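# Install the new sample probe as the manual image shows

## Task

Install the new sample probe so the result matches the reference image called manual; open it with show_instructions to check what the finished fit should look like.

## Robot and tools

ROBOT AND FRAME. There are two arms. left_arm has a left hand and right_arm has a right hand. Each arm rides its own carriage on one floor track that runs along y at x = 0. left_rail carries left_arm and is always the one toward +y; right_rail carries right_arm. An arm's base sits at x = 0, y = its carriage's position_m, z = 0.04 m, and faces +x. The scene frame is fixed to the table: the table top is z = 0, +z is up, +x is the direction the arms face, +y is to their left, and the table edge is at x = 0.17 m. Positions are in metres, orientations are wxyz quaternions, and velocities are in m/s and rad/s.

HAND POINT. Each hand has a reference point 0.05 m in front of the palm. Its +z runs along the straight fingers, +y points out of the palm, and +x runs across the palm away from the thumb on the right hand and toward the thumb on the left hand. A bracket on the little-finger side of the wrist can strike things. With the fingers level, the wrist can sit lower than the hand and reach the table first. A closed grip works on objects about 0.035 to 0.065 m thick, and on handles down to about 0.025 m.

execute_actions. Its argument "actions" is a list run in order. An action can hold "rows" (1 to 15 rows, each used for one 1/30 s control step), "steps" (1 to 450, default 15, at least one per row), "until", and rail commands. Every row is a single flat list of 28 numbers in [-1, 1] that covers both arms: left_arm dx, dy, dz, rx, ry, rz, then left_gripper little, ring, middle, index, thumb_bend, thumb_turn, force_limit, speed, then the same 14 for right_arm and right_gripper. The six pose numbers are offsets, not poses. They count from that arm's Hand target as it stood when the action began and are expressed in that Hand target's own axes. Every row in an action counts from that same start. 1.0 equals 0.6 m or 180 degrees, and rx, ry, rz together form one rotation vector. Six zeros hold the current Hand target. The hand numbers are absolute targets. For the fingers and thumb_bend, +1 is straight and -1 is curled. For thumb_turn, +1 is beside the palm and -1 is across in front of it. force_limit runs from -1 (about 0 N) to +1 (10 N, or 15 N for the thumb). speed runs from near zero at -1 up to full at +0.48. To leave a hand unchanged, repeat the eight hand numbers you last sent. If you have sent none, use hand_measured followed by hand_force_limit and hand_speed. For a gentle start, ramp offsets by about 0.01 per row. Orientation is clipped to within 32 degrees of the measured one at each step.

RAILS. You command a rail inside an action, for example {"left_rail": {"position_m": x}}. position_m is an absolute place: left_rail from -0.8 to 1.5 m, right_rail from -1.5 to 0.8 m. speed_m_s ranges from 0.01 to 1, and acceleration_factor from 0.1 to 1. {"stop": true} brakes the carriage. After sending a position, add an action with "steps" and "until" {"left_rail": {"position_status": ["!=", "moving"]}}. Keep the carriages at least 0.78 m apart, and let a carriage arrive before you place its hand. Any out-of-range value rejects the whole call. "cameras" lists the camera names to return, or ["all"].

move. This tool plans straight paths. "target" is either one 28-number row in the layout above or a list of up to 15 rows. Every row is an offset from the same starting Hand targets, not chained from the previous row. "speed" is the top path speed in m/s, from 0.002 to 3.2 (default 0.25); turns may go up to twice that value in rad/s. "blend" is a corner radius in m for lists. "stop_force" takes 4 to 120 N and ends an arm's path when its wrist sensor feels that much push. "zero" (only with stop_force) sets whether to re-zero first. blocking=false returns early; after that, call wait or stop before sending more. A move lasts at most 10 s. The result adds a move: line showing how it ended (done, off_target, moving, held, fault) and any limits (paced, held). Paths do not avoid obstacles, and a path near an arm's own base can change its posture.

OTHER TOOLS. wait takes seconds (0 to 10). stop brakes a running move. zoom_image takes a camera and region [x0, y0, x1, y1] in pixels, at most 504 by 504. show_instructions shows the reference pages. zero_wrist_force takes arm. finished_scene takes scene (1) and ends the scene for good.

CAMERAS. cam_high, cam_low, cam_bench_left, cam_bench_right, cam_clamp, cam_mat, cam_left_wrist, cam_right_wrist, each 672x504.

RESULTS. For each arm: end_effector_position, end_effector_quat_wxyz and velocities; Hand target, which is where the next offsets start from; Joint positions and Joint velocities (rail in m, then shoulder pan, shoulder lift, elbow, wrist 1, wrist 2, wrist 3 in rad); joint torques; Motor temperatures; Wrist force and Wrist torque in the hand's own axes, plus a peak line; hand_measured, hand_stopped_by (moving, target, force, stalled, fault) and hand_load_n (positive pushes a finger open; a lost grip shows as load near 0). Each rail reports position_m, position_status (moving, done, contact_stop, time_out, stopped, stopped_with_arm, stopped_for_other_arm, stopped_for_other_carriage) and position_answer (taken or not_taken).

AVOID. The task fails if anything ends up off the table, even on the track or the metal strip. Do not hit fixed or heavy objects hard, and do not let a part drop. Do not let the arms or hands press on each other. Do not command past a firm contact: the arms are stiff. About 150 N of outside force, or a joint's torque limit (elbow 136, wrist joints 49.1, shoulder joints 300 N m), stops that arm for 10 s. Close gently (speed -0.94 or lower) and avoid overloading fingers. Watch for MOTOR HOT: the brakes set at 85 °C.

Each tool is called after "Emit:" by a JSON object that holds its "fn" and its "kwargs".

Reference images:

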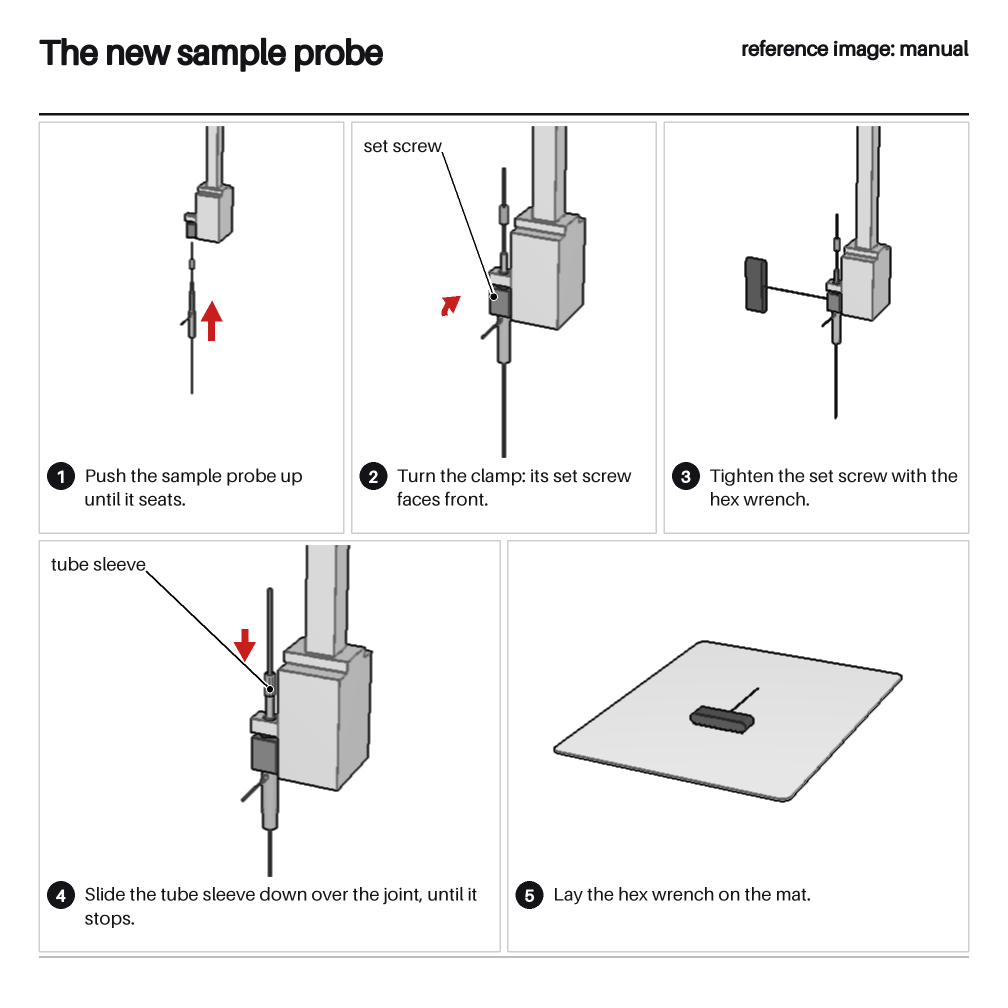

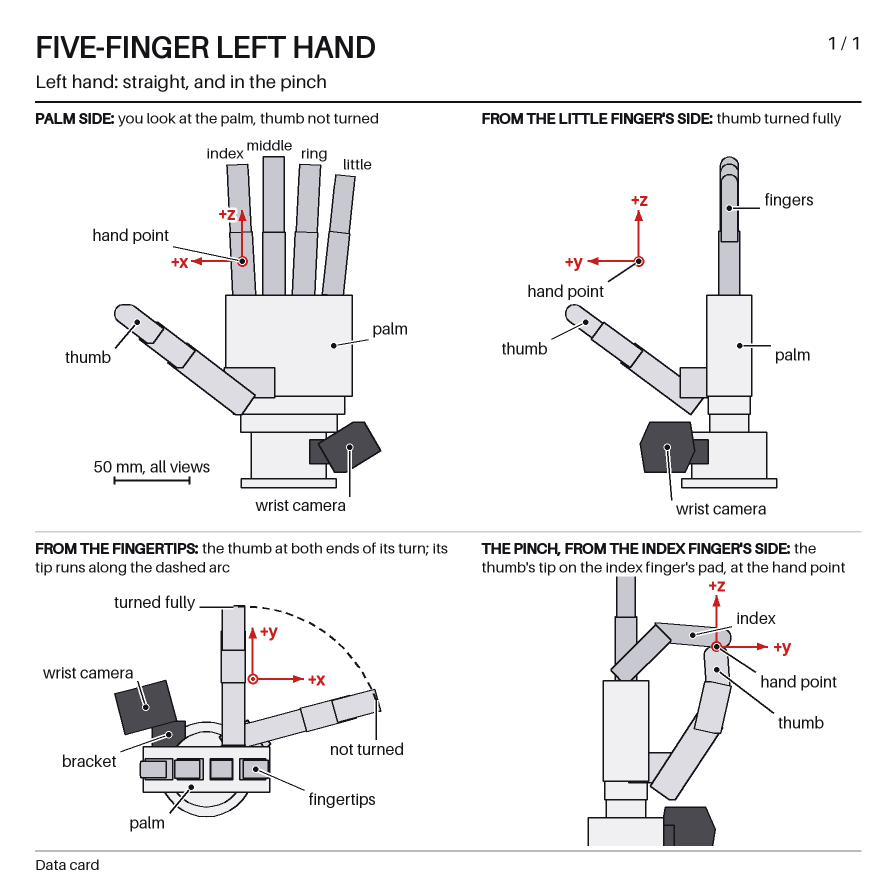

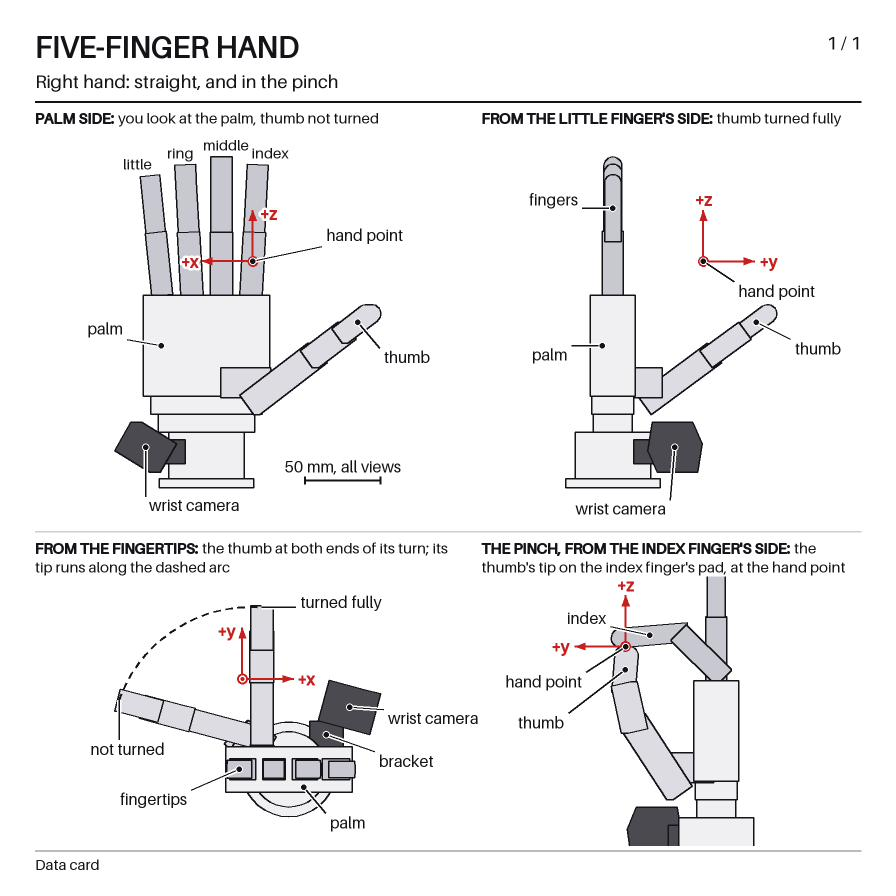

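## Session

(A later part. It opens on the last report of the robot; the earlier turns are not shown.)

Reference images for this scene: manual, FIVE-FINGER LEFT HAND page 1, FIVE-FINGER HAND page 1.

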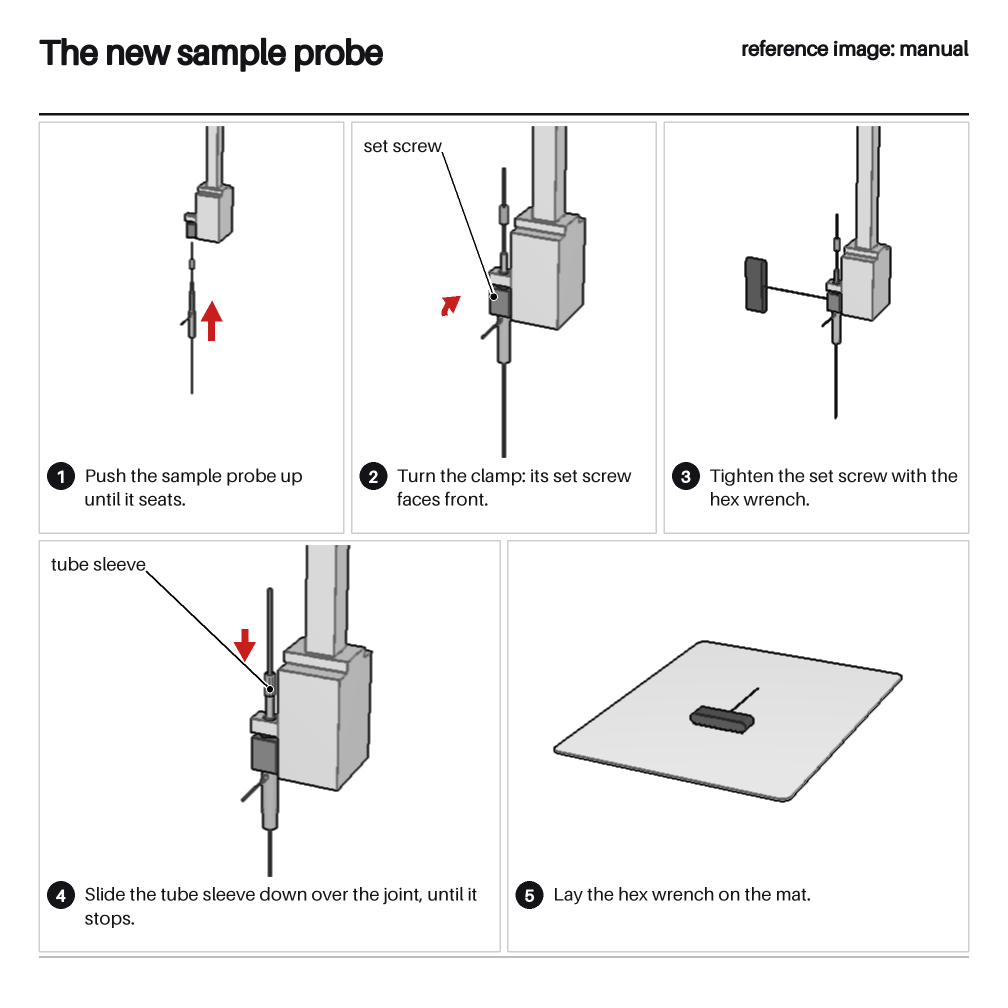

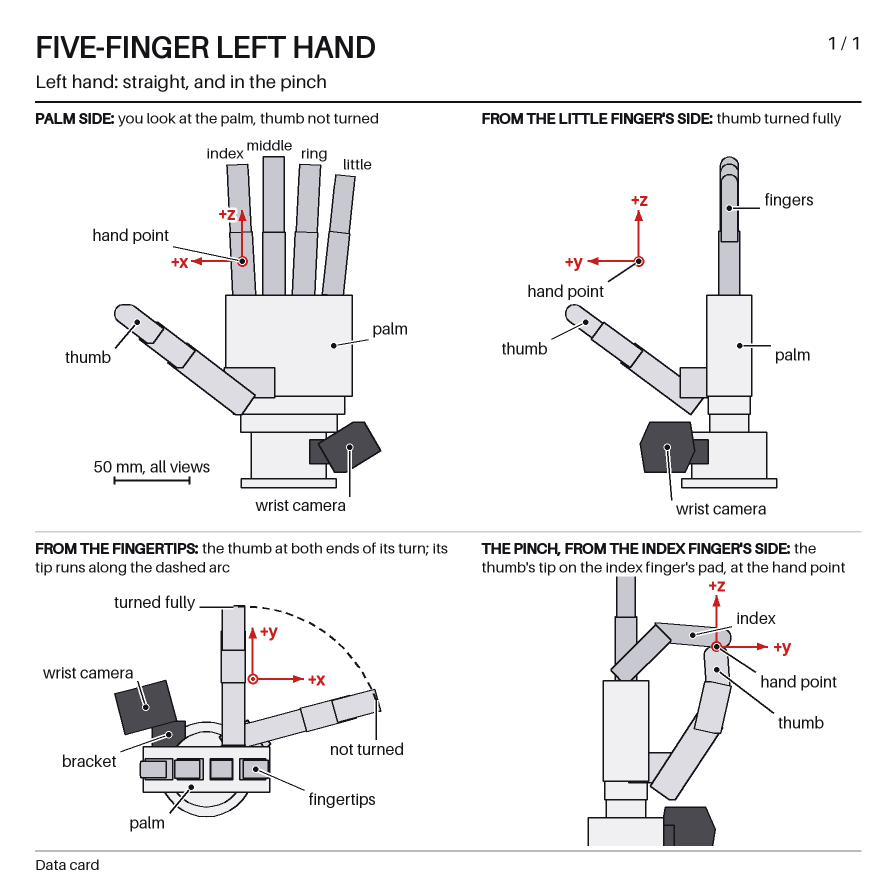

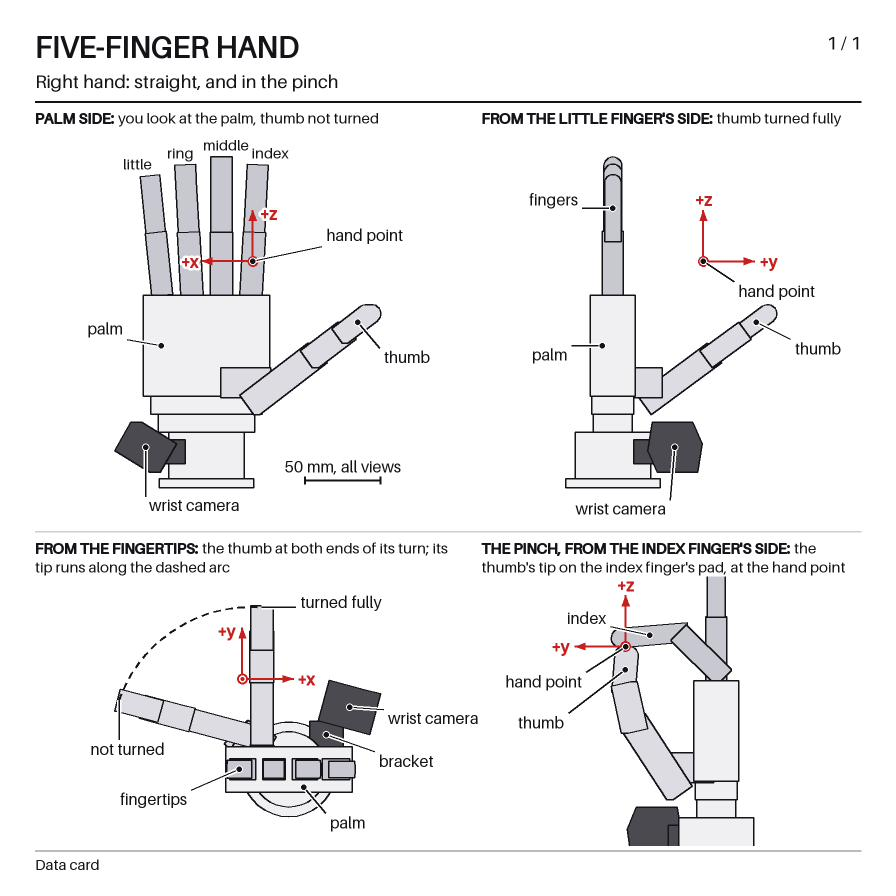

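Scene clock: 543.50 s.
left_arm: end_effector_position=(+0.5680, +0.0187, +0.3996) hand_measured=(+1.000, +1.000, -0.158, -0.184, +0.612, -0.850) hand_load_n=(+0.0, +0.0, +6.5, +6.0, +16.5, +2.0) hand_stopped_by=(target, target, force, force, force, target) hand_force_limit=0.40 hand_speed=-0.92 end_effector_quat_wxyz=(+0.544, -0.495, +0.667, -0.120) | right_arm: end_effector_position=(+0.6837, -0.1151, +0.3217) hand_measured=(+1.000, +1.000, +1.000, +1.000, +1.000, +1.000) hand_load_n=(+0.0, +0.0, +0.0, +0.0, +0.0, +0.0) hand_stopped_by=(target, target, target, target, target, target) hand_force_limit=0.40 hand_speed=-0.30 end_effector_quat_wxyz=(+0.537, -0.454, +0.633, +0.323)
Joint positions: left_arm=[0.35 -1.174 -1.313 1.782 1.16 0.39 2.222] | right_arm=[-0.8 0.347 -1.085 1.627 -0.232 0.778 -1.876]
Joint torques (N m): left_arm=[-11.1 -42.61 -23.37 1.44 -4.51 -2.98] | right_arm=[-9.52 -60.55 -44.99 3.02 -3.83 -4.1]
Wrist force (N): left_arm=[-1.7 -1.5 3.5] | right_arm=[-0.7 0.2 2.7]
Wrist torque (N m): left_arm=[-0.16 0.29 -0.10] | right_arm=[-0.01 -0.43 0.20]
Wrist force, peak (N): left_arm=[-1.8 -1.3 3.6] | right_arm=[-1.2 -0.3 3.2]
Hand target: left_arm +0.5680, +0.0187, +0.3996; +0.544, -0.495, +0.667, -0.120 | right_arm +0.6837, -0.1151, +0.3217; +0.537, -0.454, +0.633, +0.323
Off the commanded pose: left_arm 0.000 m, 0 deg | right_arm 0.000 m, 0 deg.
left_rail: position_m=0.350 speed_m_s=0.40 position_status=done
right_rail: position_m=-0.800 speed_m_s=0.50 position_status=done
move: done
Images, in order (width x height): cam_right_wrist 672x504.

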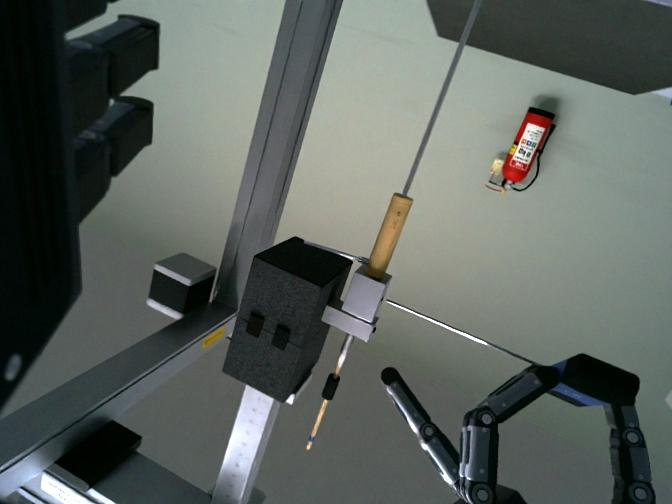

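Emit:
{"fn": "move", "kwargs": {"target": [[0.00111,0.00128,0.0007,0.00302,-0.00184,-0.00145,1,1,-0.6,-0.6,0.25,-0.85,0.4,-0.92,0,0,0,0,0,0,1,1,1,1,1,1,0.4,-0.3],[0.00118,-0.00275,0.008,0.00302,-0.00184,-0.00145,1,1,-0.6,-0.6,0.25,-0.85,0.4,-0.92,0,0,0,0,0,0,1,1,1,1,1,1,0.4,-0.3]], "speed": [0.015,0.006], "stop_force": 4, "cameras": ["cam_right_wrist"]}}

Emit:
{"fn": "zoom_image", "kwargs": {"camera": "cam_right_wrist", "region": [374, 290, 394, 310]}}

Emit:
{"fn": "zoom_image", "kwargs": {"camera": "cam_right_wrist", "region": [374, 285, 434, 330]}}

Scene clock: 545.70 s.
left_arm: end_effector_position=(+0.5703, +0.0189, +0.3985) hand_measured=(+1.000, +1.000, -0.158, -0.184, +0.612, -0.850) hand_load_n=(+0.0, -0.5, +4.5, +4.0, +18.0, +1.5) hand_stopped_by=(target, target, force, force, force, target) hand_force_limit=0.40 hand_speed=-0.92 end_effector_quat_wxyz=(+0.548, -0.494, +0.664, -0.123) | right_arm: end_effector_position=(+0.6837, -0.1151, +0.3217) hand_measured=(+1.000, +1.000, +1.000, +1.000, +1.000, +1.000) hand_load_n=(+0.0, +0.0, +0.0, +0.0, +0.0, +0.0) hand_stopped_by=(target, target, target, target, target, target) hand_force_limit=0.40 hand_speed=-0.30 end_effector_quat_wxyz=(+0.537, -0.454, +0.633, +0.323)
Joint positions: left_arm=[0.35 -1.173 -1.31 1.784 1.15 0.379 2.222] | right_arm=[-0.8 0.347 -1.085 1.627 -0.232 0.778 -1.876]
Joint torques (N m): left_arm=[-8.45 -66.53 -25.24 5.81 -4 -3.13] | right_arm=[-7.97 -60.79 -45.01 3.15 -4.03 -4.03]
Wrist force (N): left_arm=[-1.5 2.2 -1.3] | right_arm=[-1.3 -0.1 2.6]
Wrist torque (N m): left_arm=[-0.16 0.23 -0.14] | right_arm=[-0.05 -0.34 0.16]
Wrist force, peak (N): left_arm=[-1.8 3.7 -4.4] | right_arm=[-1.4 -0.3 3.1]
Hand target: left_arm +0.5703, +0.0189, +0.3985; +0.548, -0.494, +0.664, -0.123 (not the last commanded pose) | right_arm +0.6837, -0.1151, +0.3217; +0.537, -0.454, +0.633, +0.323
Off the commanded pose: left_arm 0.003 m, 0 deg | right_arm 0.000 m, 0 deg.
left_rail: position_m=0.350 speed_m_s=0.40 position_status=done
right_rail: position_m=-0.800 speed_m_s=0.50 position_status=done
move: contact (left_arm); path passed 1 of 2 targets
Images, in order (width x height): cam_right_wrist 672x504.

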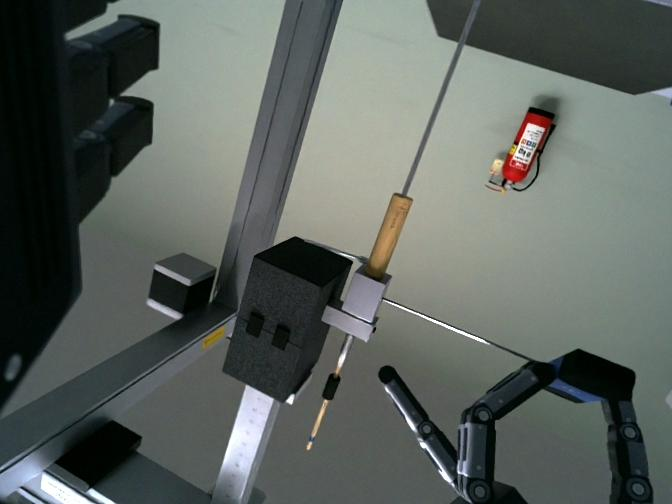

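Scaled by 25.200 from the camera's 672x504 image, which has a finer 960x720 frame.

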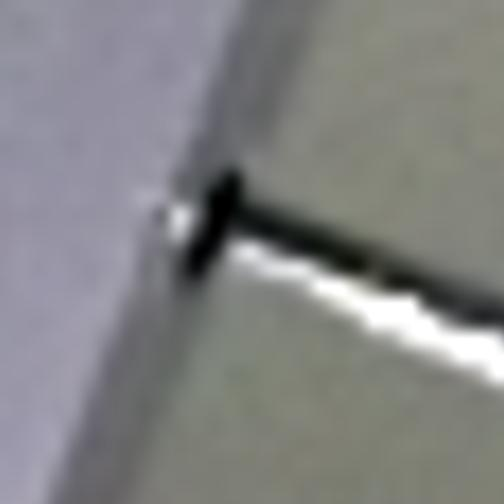

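Scaled by 8.400 from the camera's 672x504 image, which has a finer 960x720 frame.

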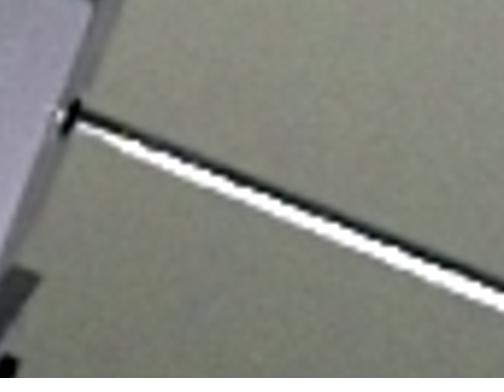

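Emit:
{"fn": "move", "kwargs": {"target": [[-0.0001,0.00316,-0.00587,0,0,0,1,1,-0.6,-0.6,0.25,-0.85,0.4,-0.92,0,0,0,0,0,0,1,1,1,1,1,1,0.4,-0.3],[0.00582,0.00913,-0.00254,-0.00349,-0.07861,0.14727,1,1,-0.6,-0.6,0.25,-0.85,0.4,-0.92,0,0,0,0,0,0,1,1,1,1,1,1,0.4,-0.3],[0.00995,0.0193,0.00238,-0.00698,-0.15721,0.29454,1,1,-0.6,-0.6,0.25,-0.85,0.4,-0.92,0,0,0,0,0,0,1,1,1,1,1,1,0.4,-0.3]], "speed": [0.03,0.13,0.13], "blend": [0.002,0.004,0], "cameras": ["cam_clamp","cam_right_wrist"]}}

Emit:
{"fn": "zoom_image", "kwargs": {"camera": "cam_right_wrist", "region": [374, 290, 394, 310]}}

Emit:
{"fn": "zoom_image", "kwargs": {"camera": "cam_right_wrist", "region": [374, 285, 434, 330]}}

Emit:
{"fn": "zoom_image", "kwargs": {"camera": "cam_clamp", "region": [314, 276, 332, 294]}}

Scene clock: 553.37 s.
left_arm: end_effector_position=(+0.5660, +0.0203, +0.3862) hand_measured=(+1.000, +1.000, -0.158, -0.184, +0.612, -0.850) hand_load_n=(+0.0, +0.0, +6.5, +6.0, +16.5, +2.0) hand_stopped_by=(target, target, force, force, force, target) hand_force_limit=0.40 hand_speed=-0.92 end_effector_quat_wxyz=(+0.680, -0.169, +0.665, +0.259) | right_arm: end_effector_position=(+0.6837, -0.1151, +0.3217) hand_measured=(+1.000, +1.000, +1.000, +1.000, +1.000, +1.000) hand_load_n=(+0.0, +0.0, +0.0, +0.0, +0.5, -0.5) hand_stopped_by=(target, target, target, target, target, target) hand_force_limit=0.40 hand_speed=-0.30 end_effector_quat_wxyz=(+0.537, -0.454, +0.633, +0.323)
Joint positions: left_arm=[0.35 -1.217 -1.065 2.059 2.37 0.266 1.47] | right_arm=[-0.8 0.347 -1.085 1.627 -0.232 0.778 -1.876]
Joint torques (N m): left_arm=[-9.75 -77.85 -14.08 2.19 3.63 -3.33] | right_arm=[-9.49 -59.08 -44.91 3.04 -3.66 -3.97]
Wrist force (N): left_arm=[-1.6 -1.5 3.5] | right_arm=[-1.1 0.0 2.6]
Wrist torque (N m): left_arm=[-0.38 0.10 0.10] | right_arm=[-0.04 -0.38 0.17]
Wrist force, peak (N): left_arm=[-2.3 -0.6 4.0] | right_arm=[-1.6 -0.4 3.0]
Hand target: left_arm +0.5660, +0.0203, +0.3862; +0.680, -0.169, +0.665, +0.259 | right_arm +0.6837, -0.1151, +0.3217; +0.537, -0.454, +0.633, +0.323
Off the commanded pose: left_arm 0.000 m, 0 deg | right_arm 0.000 m, 0 deg.
left_rail: position_m=0.350 speed_m_s=0.40 position_status=done
right_rail: position_m=-0.800 speed_m_s=0.50 position_status=done
move: done
Images, in order (width x height): cam_clamp 672x504, cam_right_wrist 672x504.

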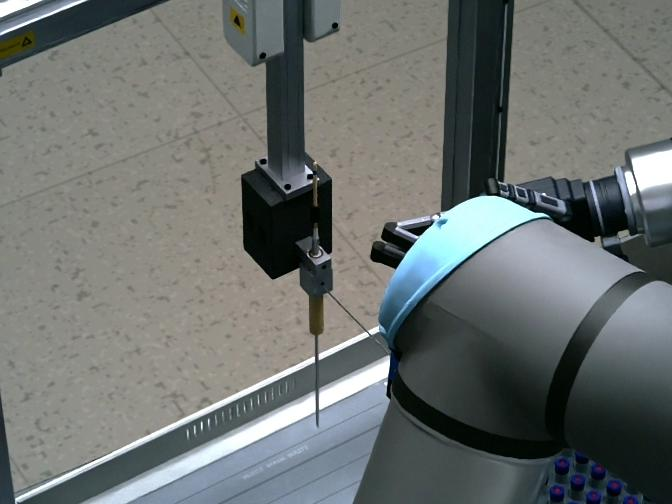

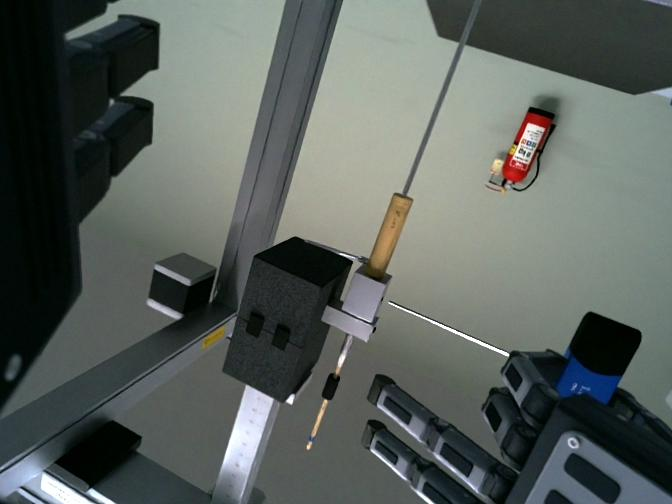

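Scaled by 25.200 from the camera's 672x504 image, which has a finer 960x720 frame.

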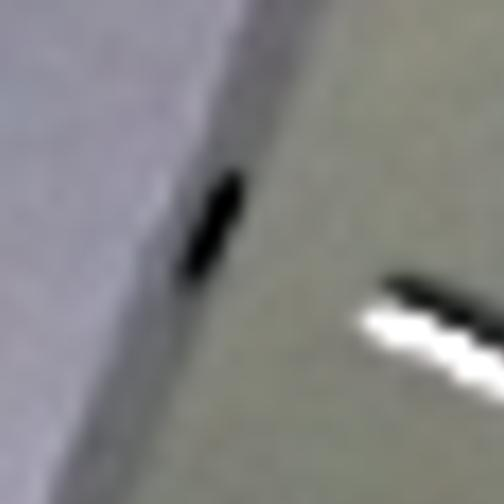

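Scaled by 8.400 from the camera's 672x504 image, which has a finer 960x720 frame.

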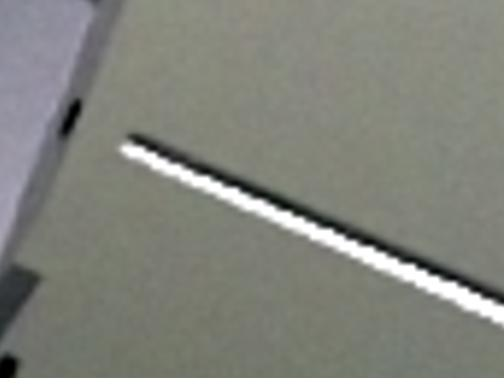

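Scaled by 28.000 from the camera's 672x504 image, which has a finer 960x720 frame.

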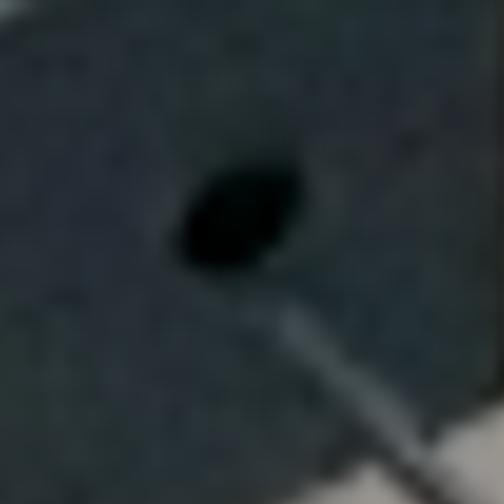

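Emit:
{"fn": "zoom_image", "kwargs": {"camera": "cam_clamp", "region": [314, 278, 344, 308]}}

Scaled by 16.800 from the camera's 672x504 image, which has a finer 960x720 frame.

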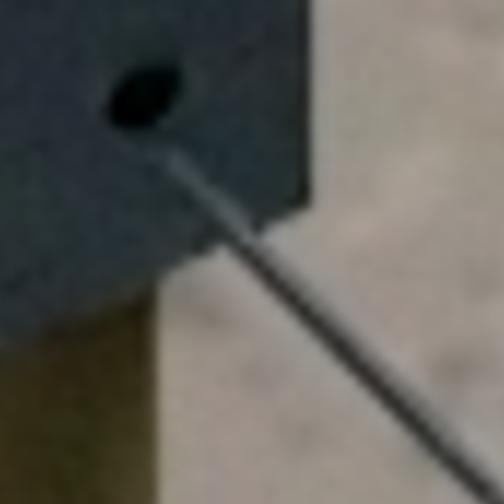

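Emit:
{"fn": "move", "kwargs": {"target": [0.00303,-0.00562,-0.00003,-0.00448,-0.00394,-0.00288,1,1,-0.6,-0.6,0.25,-0.85,0.4,-0.92,0,0,0,0,0,0,1,1,1,1,1,1,0.4,-0.3], "speed": 0.03, "cameras": ["cam_clamp","cam_right_wrist"]}}

Emit:
{"fn": "zoom_image", "kwargs": {"camera": "cam_right_wrist", "region": [374, 290, 394, 310]}}

Emit:
{"fn": "zoom_image", "kwargs": {"camera": "cam_right_wrist", "region": [374, 285, 434, 330]}}

Emit:
{"fn": "zoom_image", "kwargs": {"camera": "cam_clamp", "region": [314, 278, 344, 308]}}

Scene clock: 555.07 s.
left_arm: end_effector_position=(+0.5679, +0.0178, +0.3840) hand_measured=(+1.000, +1.000, -0.158, -0.184, +0.612, -0.850) hand_load_n=(+0.0, +0.0, +6.5, +6.0, +16.5, +2.0) hand_stopped_by=(target, target, force, force, force, target) hand_force_limit=0.40 hand_speed=-0.92 end_effector_quat_wxyz=(+0.684, -0.176, +0.658, +0.261) | right_arm: end_effector_position=(+0.6837, -0.1151, +0.3217) hand_measured=(+1.000, +1.000, +1.000, +1.000, +1.000, +1.000) hand_load_n=(+0.0, +0.0, +0.0, +0.0, +0.0, -0.5) hand_stopped_by=(target, target, target, target, target, target) hand_force_limit=0.40 hand_speed=-0.30 end_effector_quat_wxyz=(+0.537, -0.454, +0.633, +0.323)
Joint positions: left_arm=[0.35 -1.214 -1.057 2.056 2.407 0.278 1.42] | right_arm=[-0.8 0.347 -1.085 1.627 -0.232 0.778 -1.876]
Joint torques (N m): left_arm=[13.26 -52.58 -25.74 1.46 3.11 -3.19] | right_arm=[-8.76 -60.45 -45.24 2.8 -3.95 -4]
Wrist force (N): left_arm=[-1.2 -0.9 3.4] | right_arm=[-1.0 -0.4 2.5]
Wrist torque (N m): left_arm=[-0.28 0.06 0.06] | right_arm=[-0.09 -0.38 0.16]
Wrist force, peak (N): left_arm=[-1.6 -0.9 4.0] | right_arm=[-1.2 -0.2 2.9]
Hand target: left_arm +0.5679, +0.0178, +0.3840; +0.684, -0.176, +0.658, +0.261 | right_arm +0.6837, -0.1151, +0.3217; +0.537, -0.454, +0.633, +0.323
Off the commanded pose: left_arm 0.000 m, 0 deg | right_arm 0.000 m, 0 deg.
left_rail: position_m=0.350 speed_m_s=0.40 position_status=done
right_rail: position_m=-0.800 speed_m_s=0.50 position_status=done
move: done
Images, in order (width x height): cam_clamp 672x504, cam_right_wrist 672x504.

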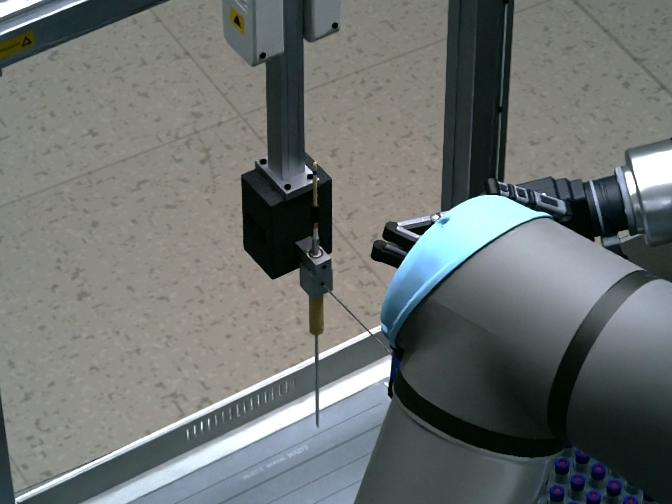

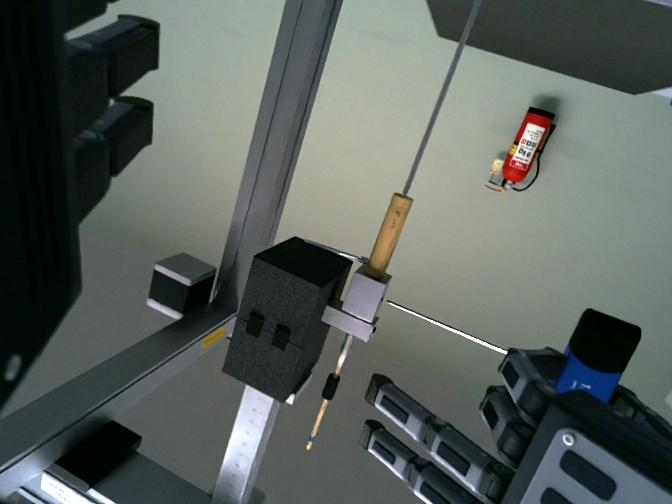

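Scaled by 25.200 from the camera's 672x504 image, which has a finer 960x720 frame.

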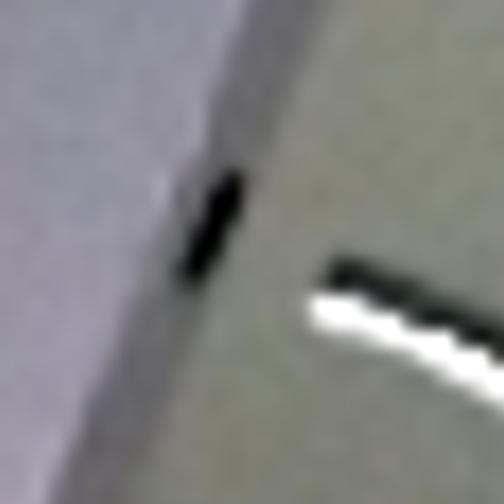

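Scaled by 8.400 from the camera's 672x504 image, which has a finer 960x720 frame.

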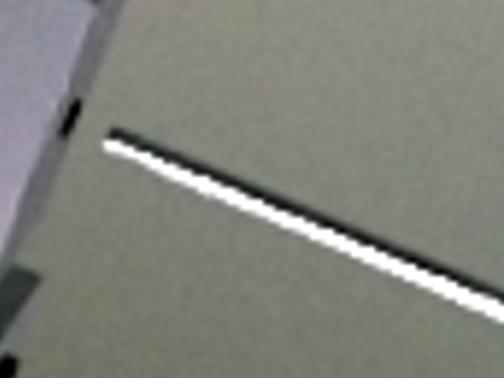

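Scaled by 16.800 from the camera's 672x504 image, which has a finer 960x720 frame.

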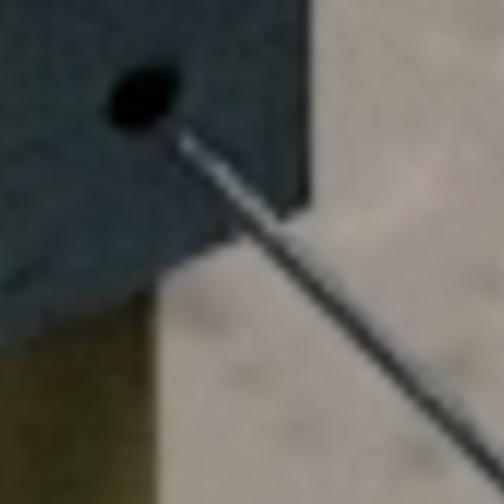

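Emit:
{"fn": "move", "kwargs": {"target": [[0.00025,-0.00003,-0.00002,0,0,0,1,1,-0.6,-0.6,0.25,-0.85,0.4,-0.92,0,0,0,0,0,0,1,1,1,1,1,1,0.4,-0.3],[0.00032,-0.00387,0.00642,0,0,0,1,1,-0.6,-0.6,0.25,-0.85,0.4,-0.92,0,0,0,0,0,0,1,1,1,1,1,1,0.4,-0.3]], "speed": [0.01,0.006], "stop_force": 4, "cameras": ["cam_clamp","cam_right_wrist"]}}

Emit:
{"fn": "zoom_image", "kwargs": {"camera": "cam_right_wrist", "region": [374, 290, 394, 310]}}

Emit:
{"fn": "zoom_image", "kwargs": {"camera": "cam_clamp", "region": [314, 276, 332, 294]}}

Scene clock: 557.73 s.
left_arm: end_effector_position=(+0.5707, +0.0181, +0.3838) hand_measured=(+1.000, +1.000, -0.158, -0.184, +0.612, -0.850) hand_load_n=(+0.0, +0.0, +4.0, +4.0, +18.5, +1.5) hand_stopped_by=(target, target, force, force, force, target) hand_force_limit=0.40 hand_speed=-0.92 end_effector_quat_wxyz=(+0.684, -0.176, +0.658, +0.261) | right_arm: end_effector_position=(+0.6837, -0.1151, +0.3217) hand_measured=(+1.000, +1.000, +1.000, +1.000, +1.000, +1.000) hand_load_n=(+0.0, +0.0, +0.0, +0.0, +0.0, +0.0) hand_stopped_by=(target, target, target, target, target, target) hand_force_limit=0.40 hand_speed=-0.30 end_effector_quat_wxyz=(+0.537, -0.454, +0.633, +0.323)
Joint positions: left_arm=[0.35 -1.21 -1.056 2.054 2.412 0.274 1.415] | right_arm=[-0.8 0.347 -1.085 1.627 -0.232 0.778 -1.876]
Joint torques (N m): left_arm=[-10.86 -69.71 -15.08 -2.24 2.17 3.65] | right_arm=[-8.25 -59.88 -44.84 2.81 -3.9 -3.89]
Wrist force (N): left_arm=[-1.3 2.5 -2.1] | right_arm=[-1.3 -0.2 2.7]
Wrist torque (N m): left_arm=[-0.36 0.01 0.02] | right_arm=[-0.07 -0.34 0.15]
Wrist force, peak (N): left_arm=[-1.7 3.7 -4.0] | right_arm=[-0.9 -0.3 3.0]
Hand target: left_arm +0.5707, +0.0181, +0.3838; +0.684, -0.176, +0.658, +0.261 (not the last commanded pose) | right_arm +0.6837, -0.1151, +0.3217; +0.537, -0.454, +0.633, +0.323
Off the commanded pose: left_arm 0.002 m, 0 deg | right_arm 0.000 m, 0 deg.
left_rail: position_m=0.350 speed_m_s=0.40 position_status=done
right_rail: position_m=-0.800 speed_m_s=0.50 position_status=done
move: contact (left_arm); path passed 1 of 2 targets
Images, in order (width x height): cam_clamp 672x504, cam_right_wrist 672x504.

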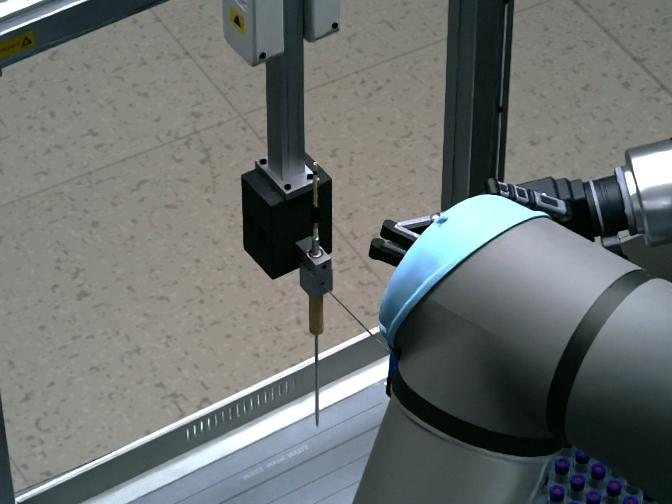

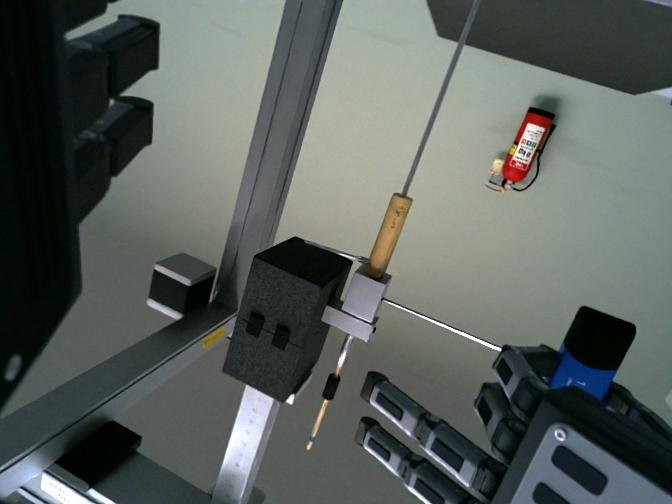

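Scaled by 25.200 from the camera's 672x504 image, which has a finer 960x720 frame.

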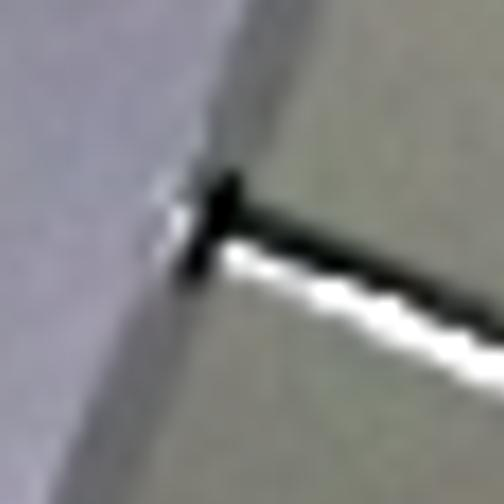

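Scaled by 28.000 from the camera's 672x504 image, which has a finer 960x720 frame.

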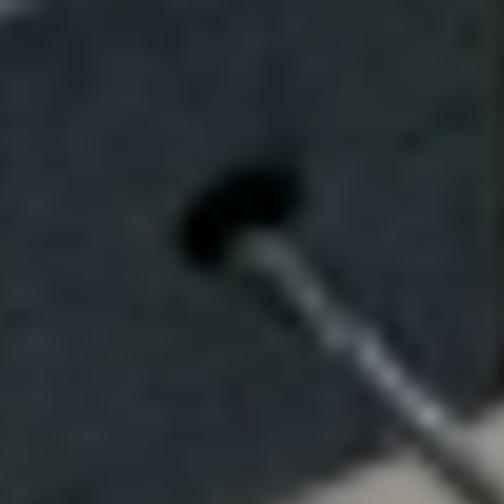

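Emit:
{"fn": "move", "kwargs": {"target": [0.0059,0.00418,0.00243,0.00078,-0.04267,0.07157,1,1,-0.6,-0.6,0.25,-0.85,0.4,-0.92,0,0,0,0,0,0,1,1,1,1,1,1,0.4,-0.3], "speed": 0.05, "cameras": ["cam_clamp","cam_right_wrist"]}}

Emit:
{"fn": "zoom_image", "kwargs": {"camera": "cam_right_wrist", "region": [374, 290, 394, 310]}}

Emit:
{"fn": "zoom_image", "kwargs": {"camera": "cam_clamp", "region": [314, 276, 332, 294]}}

Scene clock: 561.37 s.
left_arm: end_effector_position=(+0.5704, +0.0214, +0.3807) hand_measured=(+1.000, +1.000, -0.158, -0.184, +0.612, -0.850) hand_load_n=(+0.0, +0.0, +4.0, +4.0, +18.5, +1.5) hand_stopped_by=(target, target, force, force, force, target) hand_force_limit=0.40 hand_speed=-0.92 end_effector_quat_wxyz=(+0.693, -0.082, +0.627, +0.347) | right_arm: end_effector_position=(+0.6837, -0.1151, +0.3217) hand_measured=(+1.000, +1.000, +1.000, +1.000, +1.000, +1.000) hand_load_n=(+0.0, +0.0, +0.0, +0.0, +0.0, +0.0) hand_stopped_by=(target, target, target, target, target, target) hand_force_limit=0.40 hand_speed=-0.30 end_effector_quat_wxyz=(+0.537, -0.454, +0.633, +0.323)
Joint positions: left_arm=[0.35 -1.206 -1.065 2.166 2.774 0.305 1.195] | right_arm=[-0.8 0.347 -1.085 1.627 -0.232 0.778 -1.876]
Joint torques (N m): left_arm=[15.19 -74.48 -11.65 0.83 2.94 -3.23] | right_arm=[-8.46 -60.49 -44.92 2.96 -3.74 -3.84]
Wrist force (N): left_arm=[-1.2 3.4 -1.5] | right_arm=[-1.1 -0.2 2.8]
Wrist torque (N m): left_arm=[-0.30 0.00 0.02] | right_arm=[-0.09 -0.37 0.16]
Wrist force, peak (N): left_arm=[-1.9 2.8 -2.1] | right_arm=[-1.0 -0.1 3.0]
Hand target: left_arm +0.5704, +0.0214, +0.3807; +0.693, -0.082, +0.627, +0.347 | right_arm +0.6837, -0.1151, +0.3217; +0.537, -0.454, +0.633, +0.323
Off the commanded pose: left_arm 0.000 m, 0 deg | right_arm 0.000 m, 0 deg.
left_rail: position_m=0.350 speed_m_s=0.40 position_status=done
right_rail: position_m=-0.800 speed_m_s=0.50 position_status=done
move: done
Images, in order (width x height): cam_clamp 672x504, cam_right_wrist 672x504.

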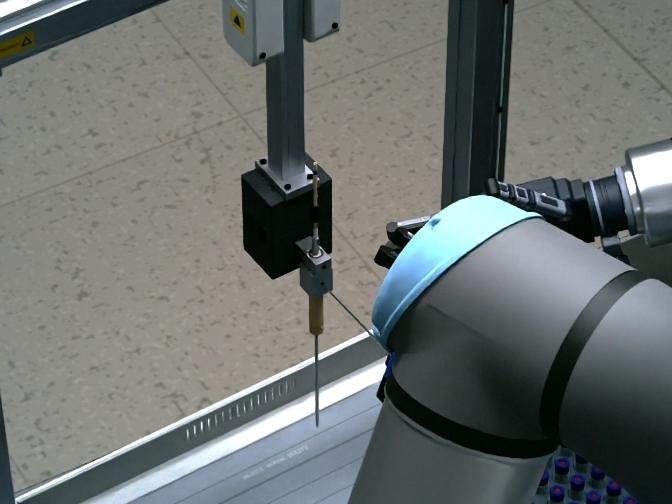

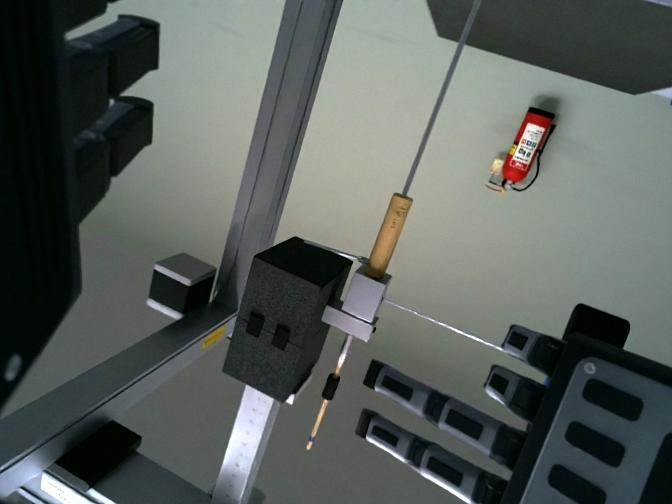

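Scaled by 25.200 from the camera's 672x504 image, which has a finer 960x720 frame.

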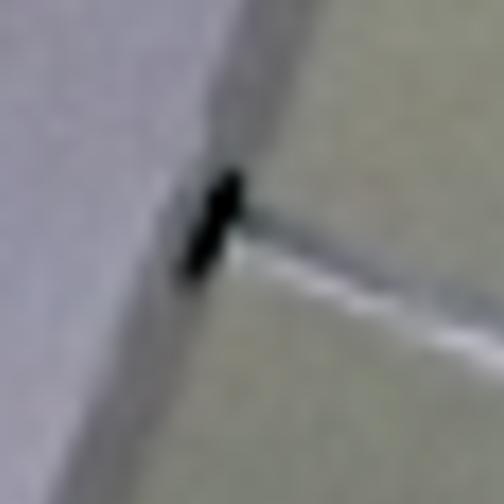

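Scaled by 28.000 from the camera's 672x504 image, which has a finer 960x720 frame.

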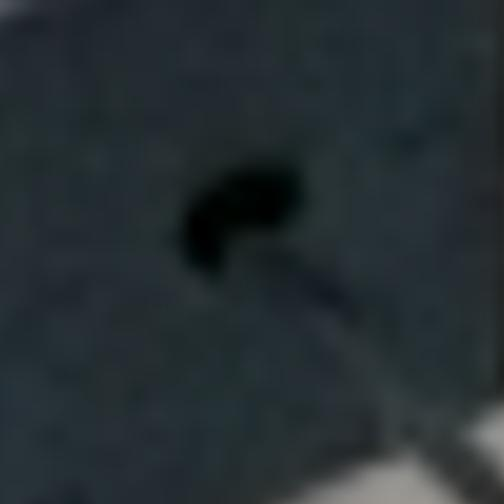

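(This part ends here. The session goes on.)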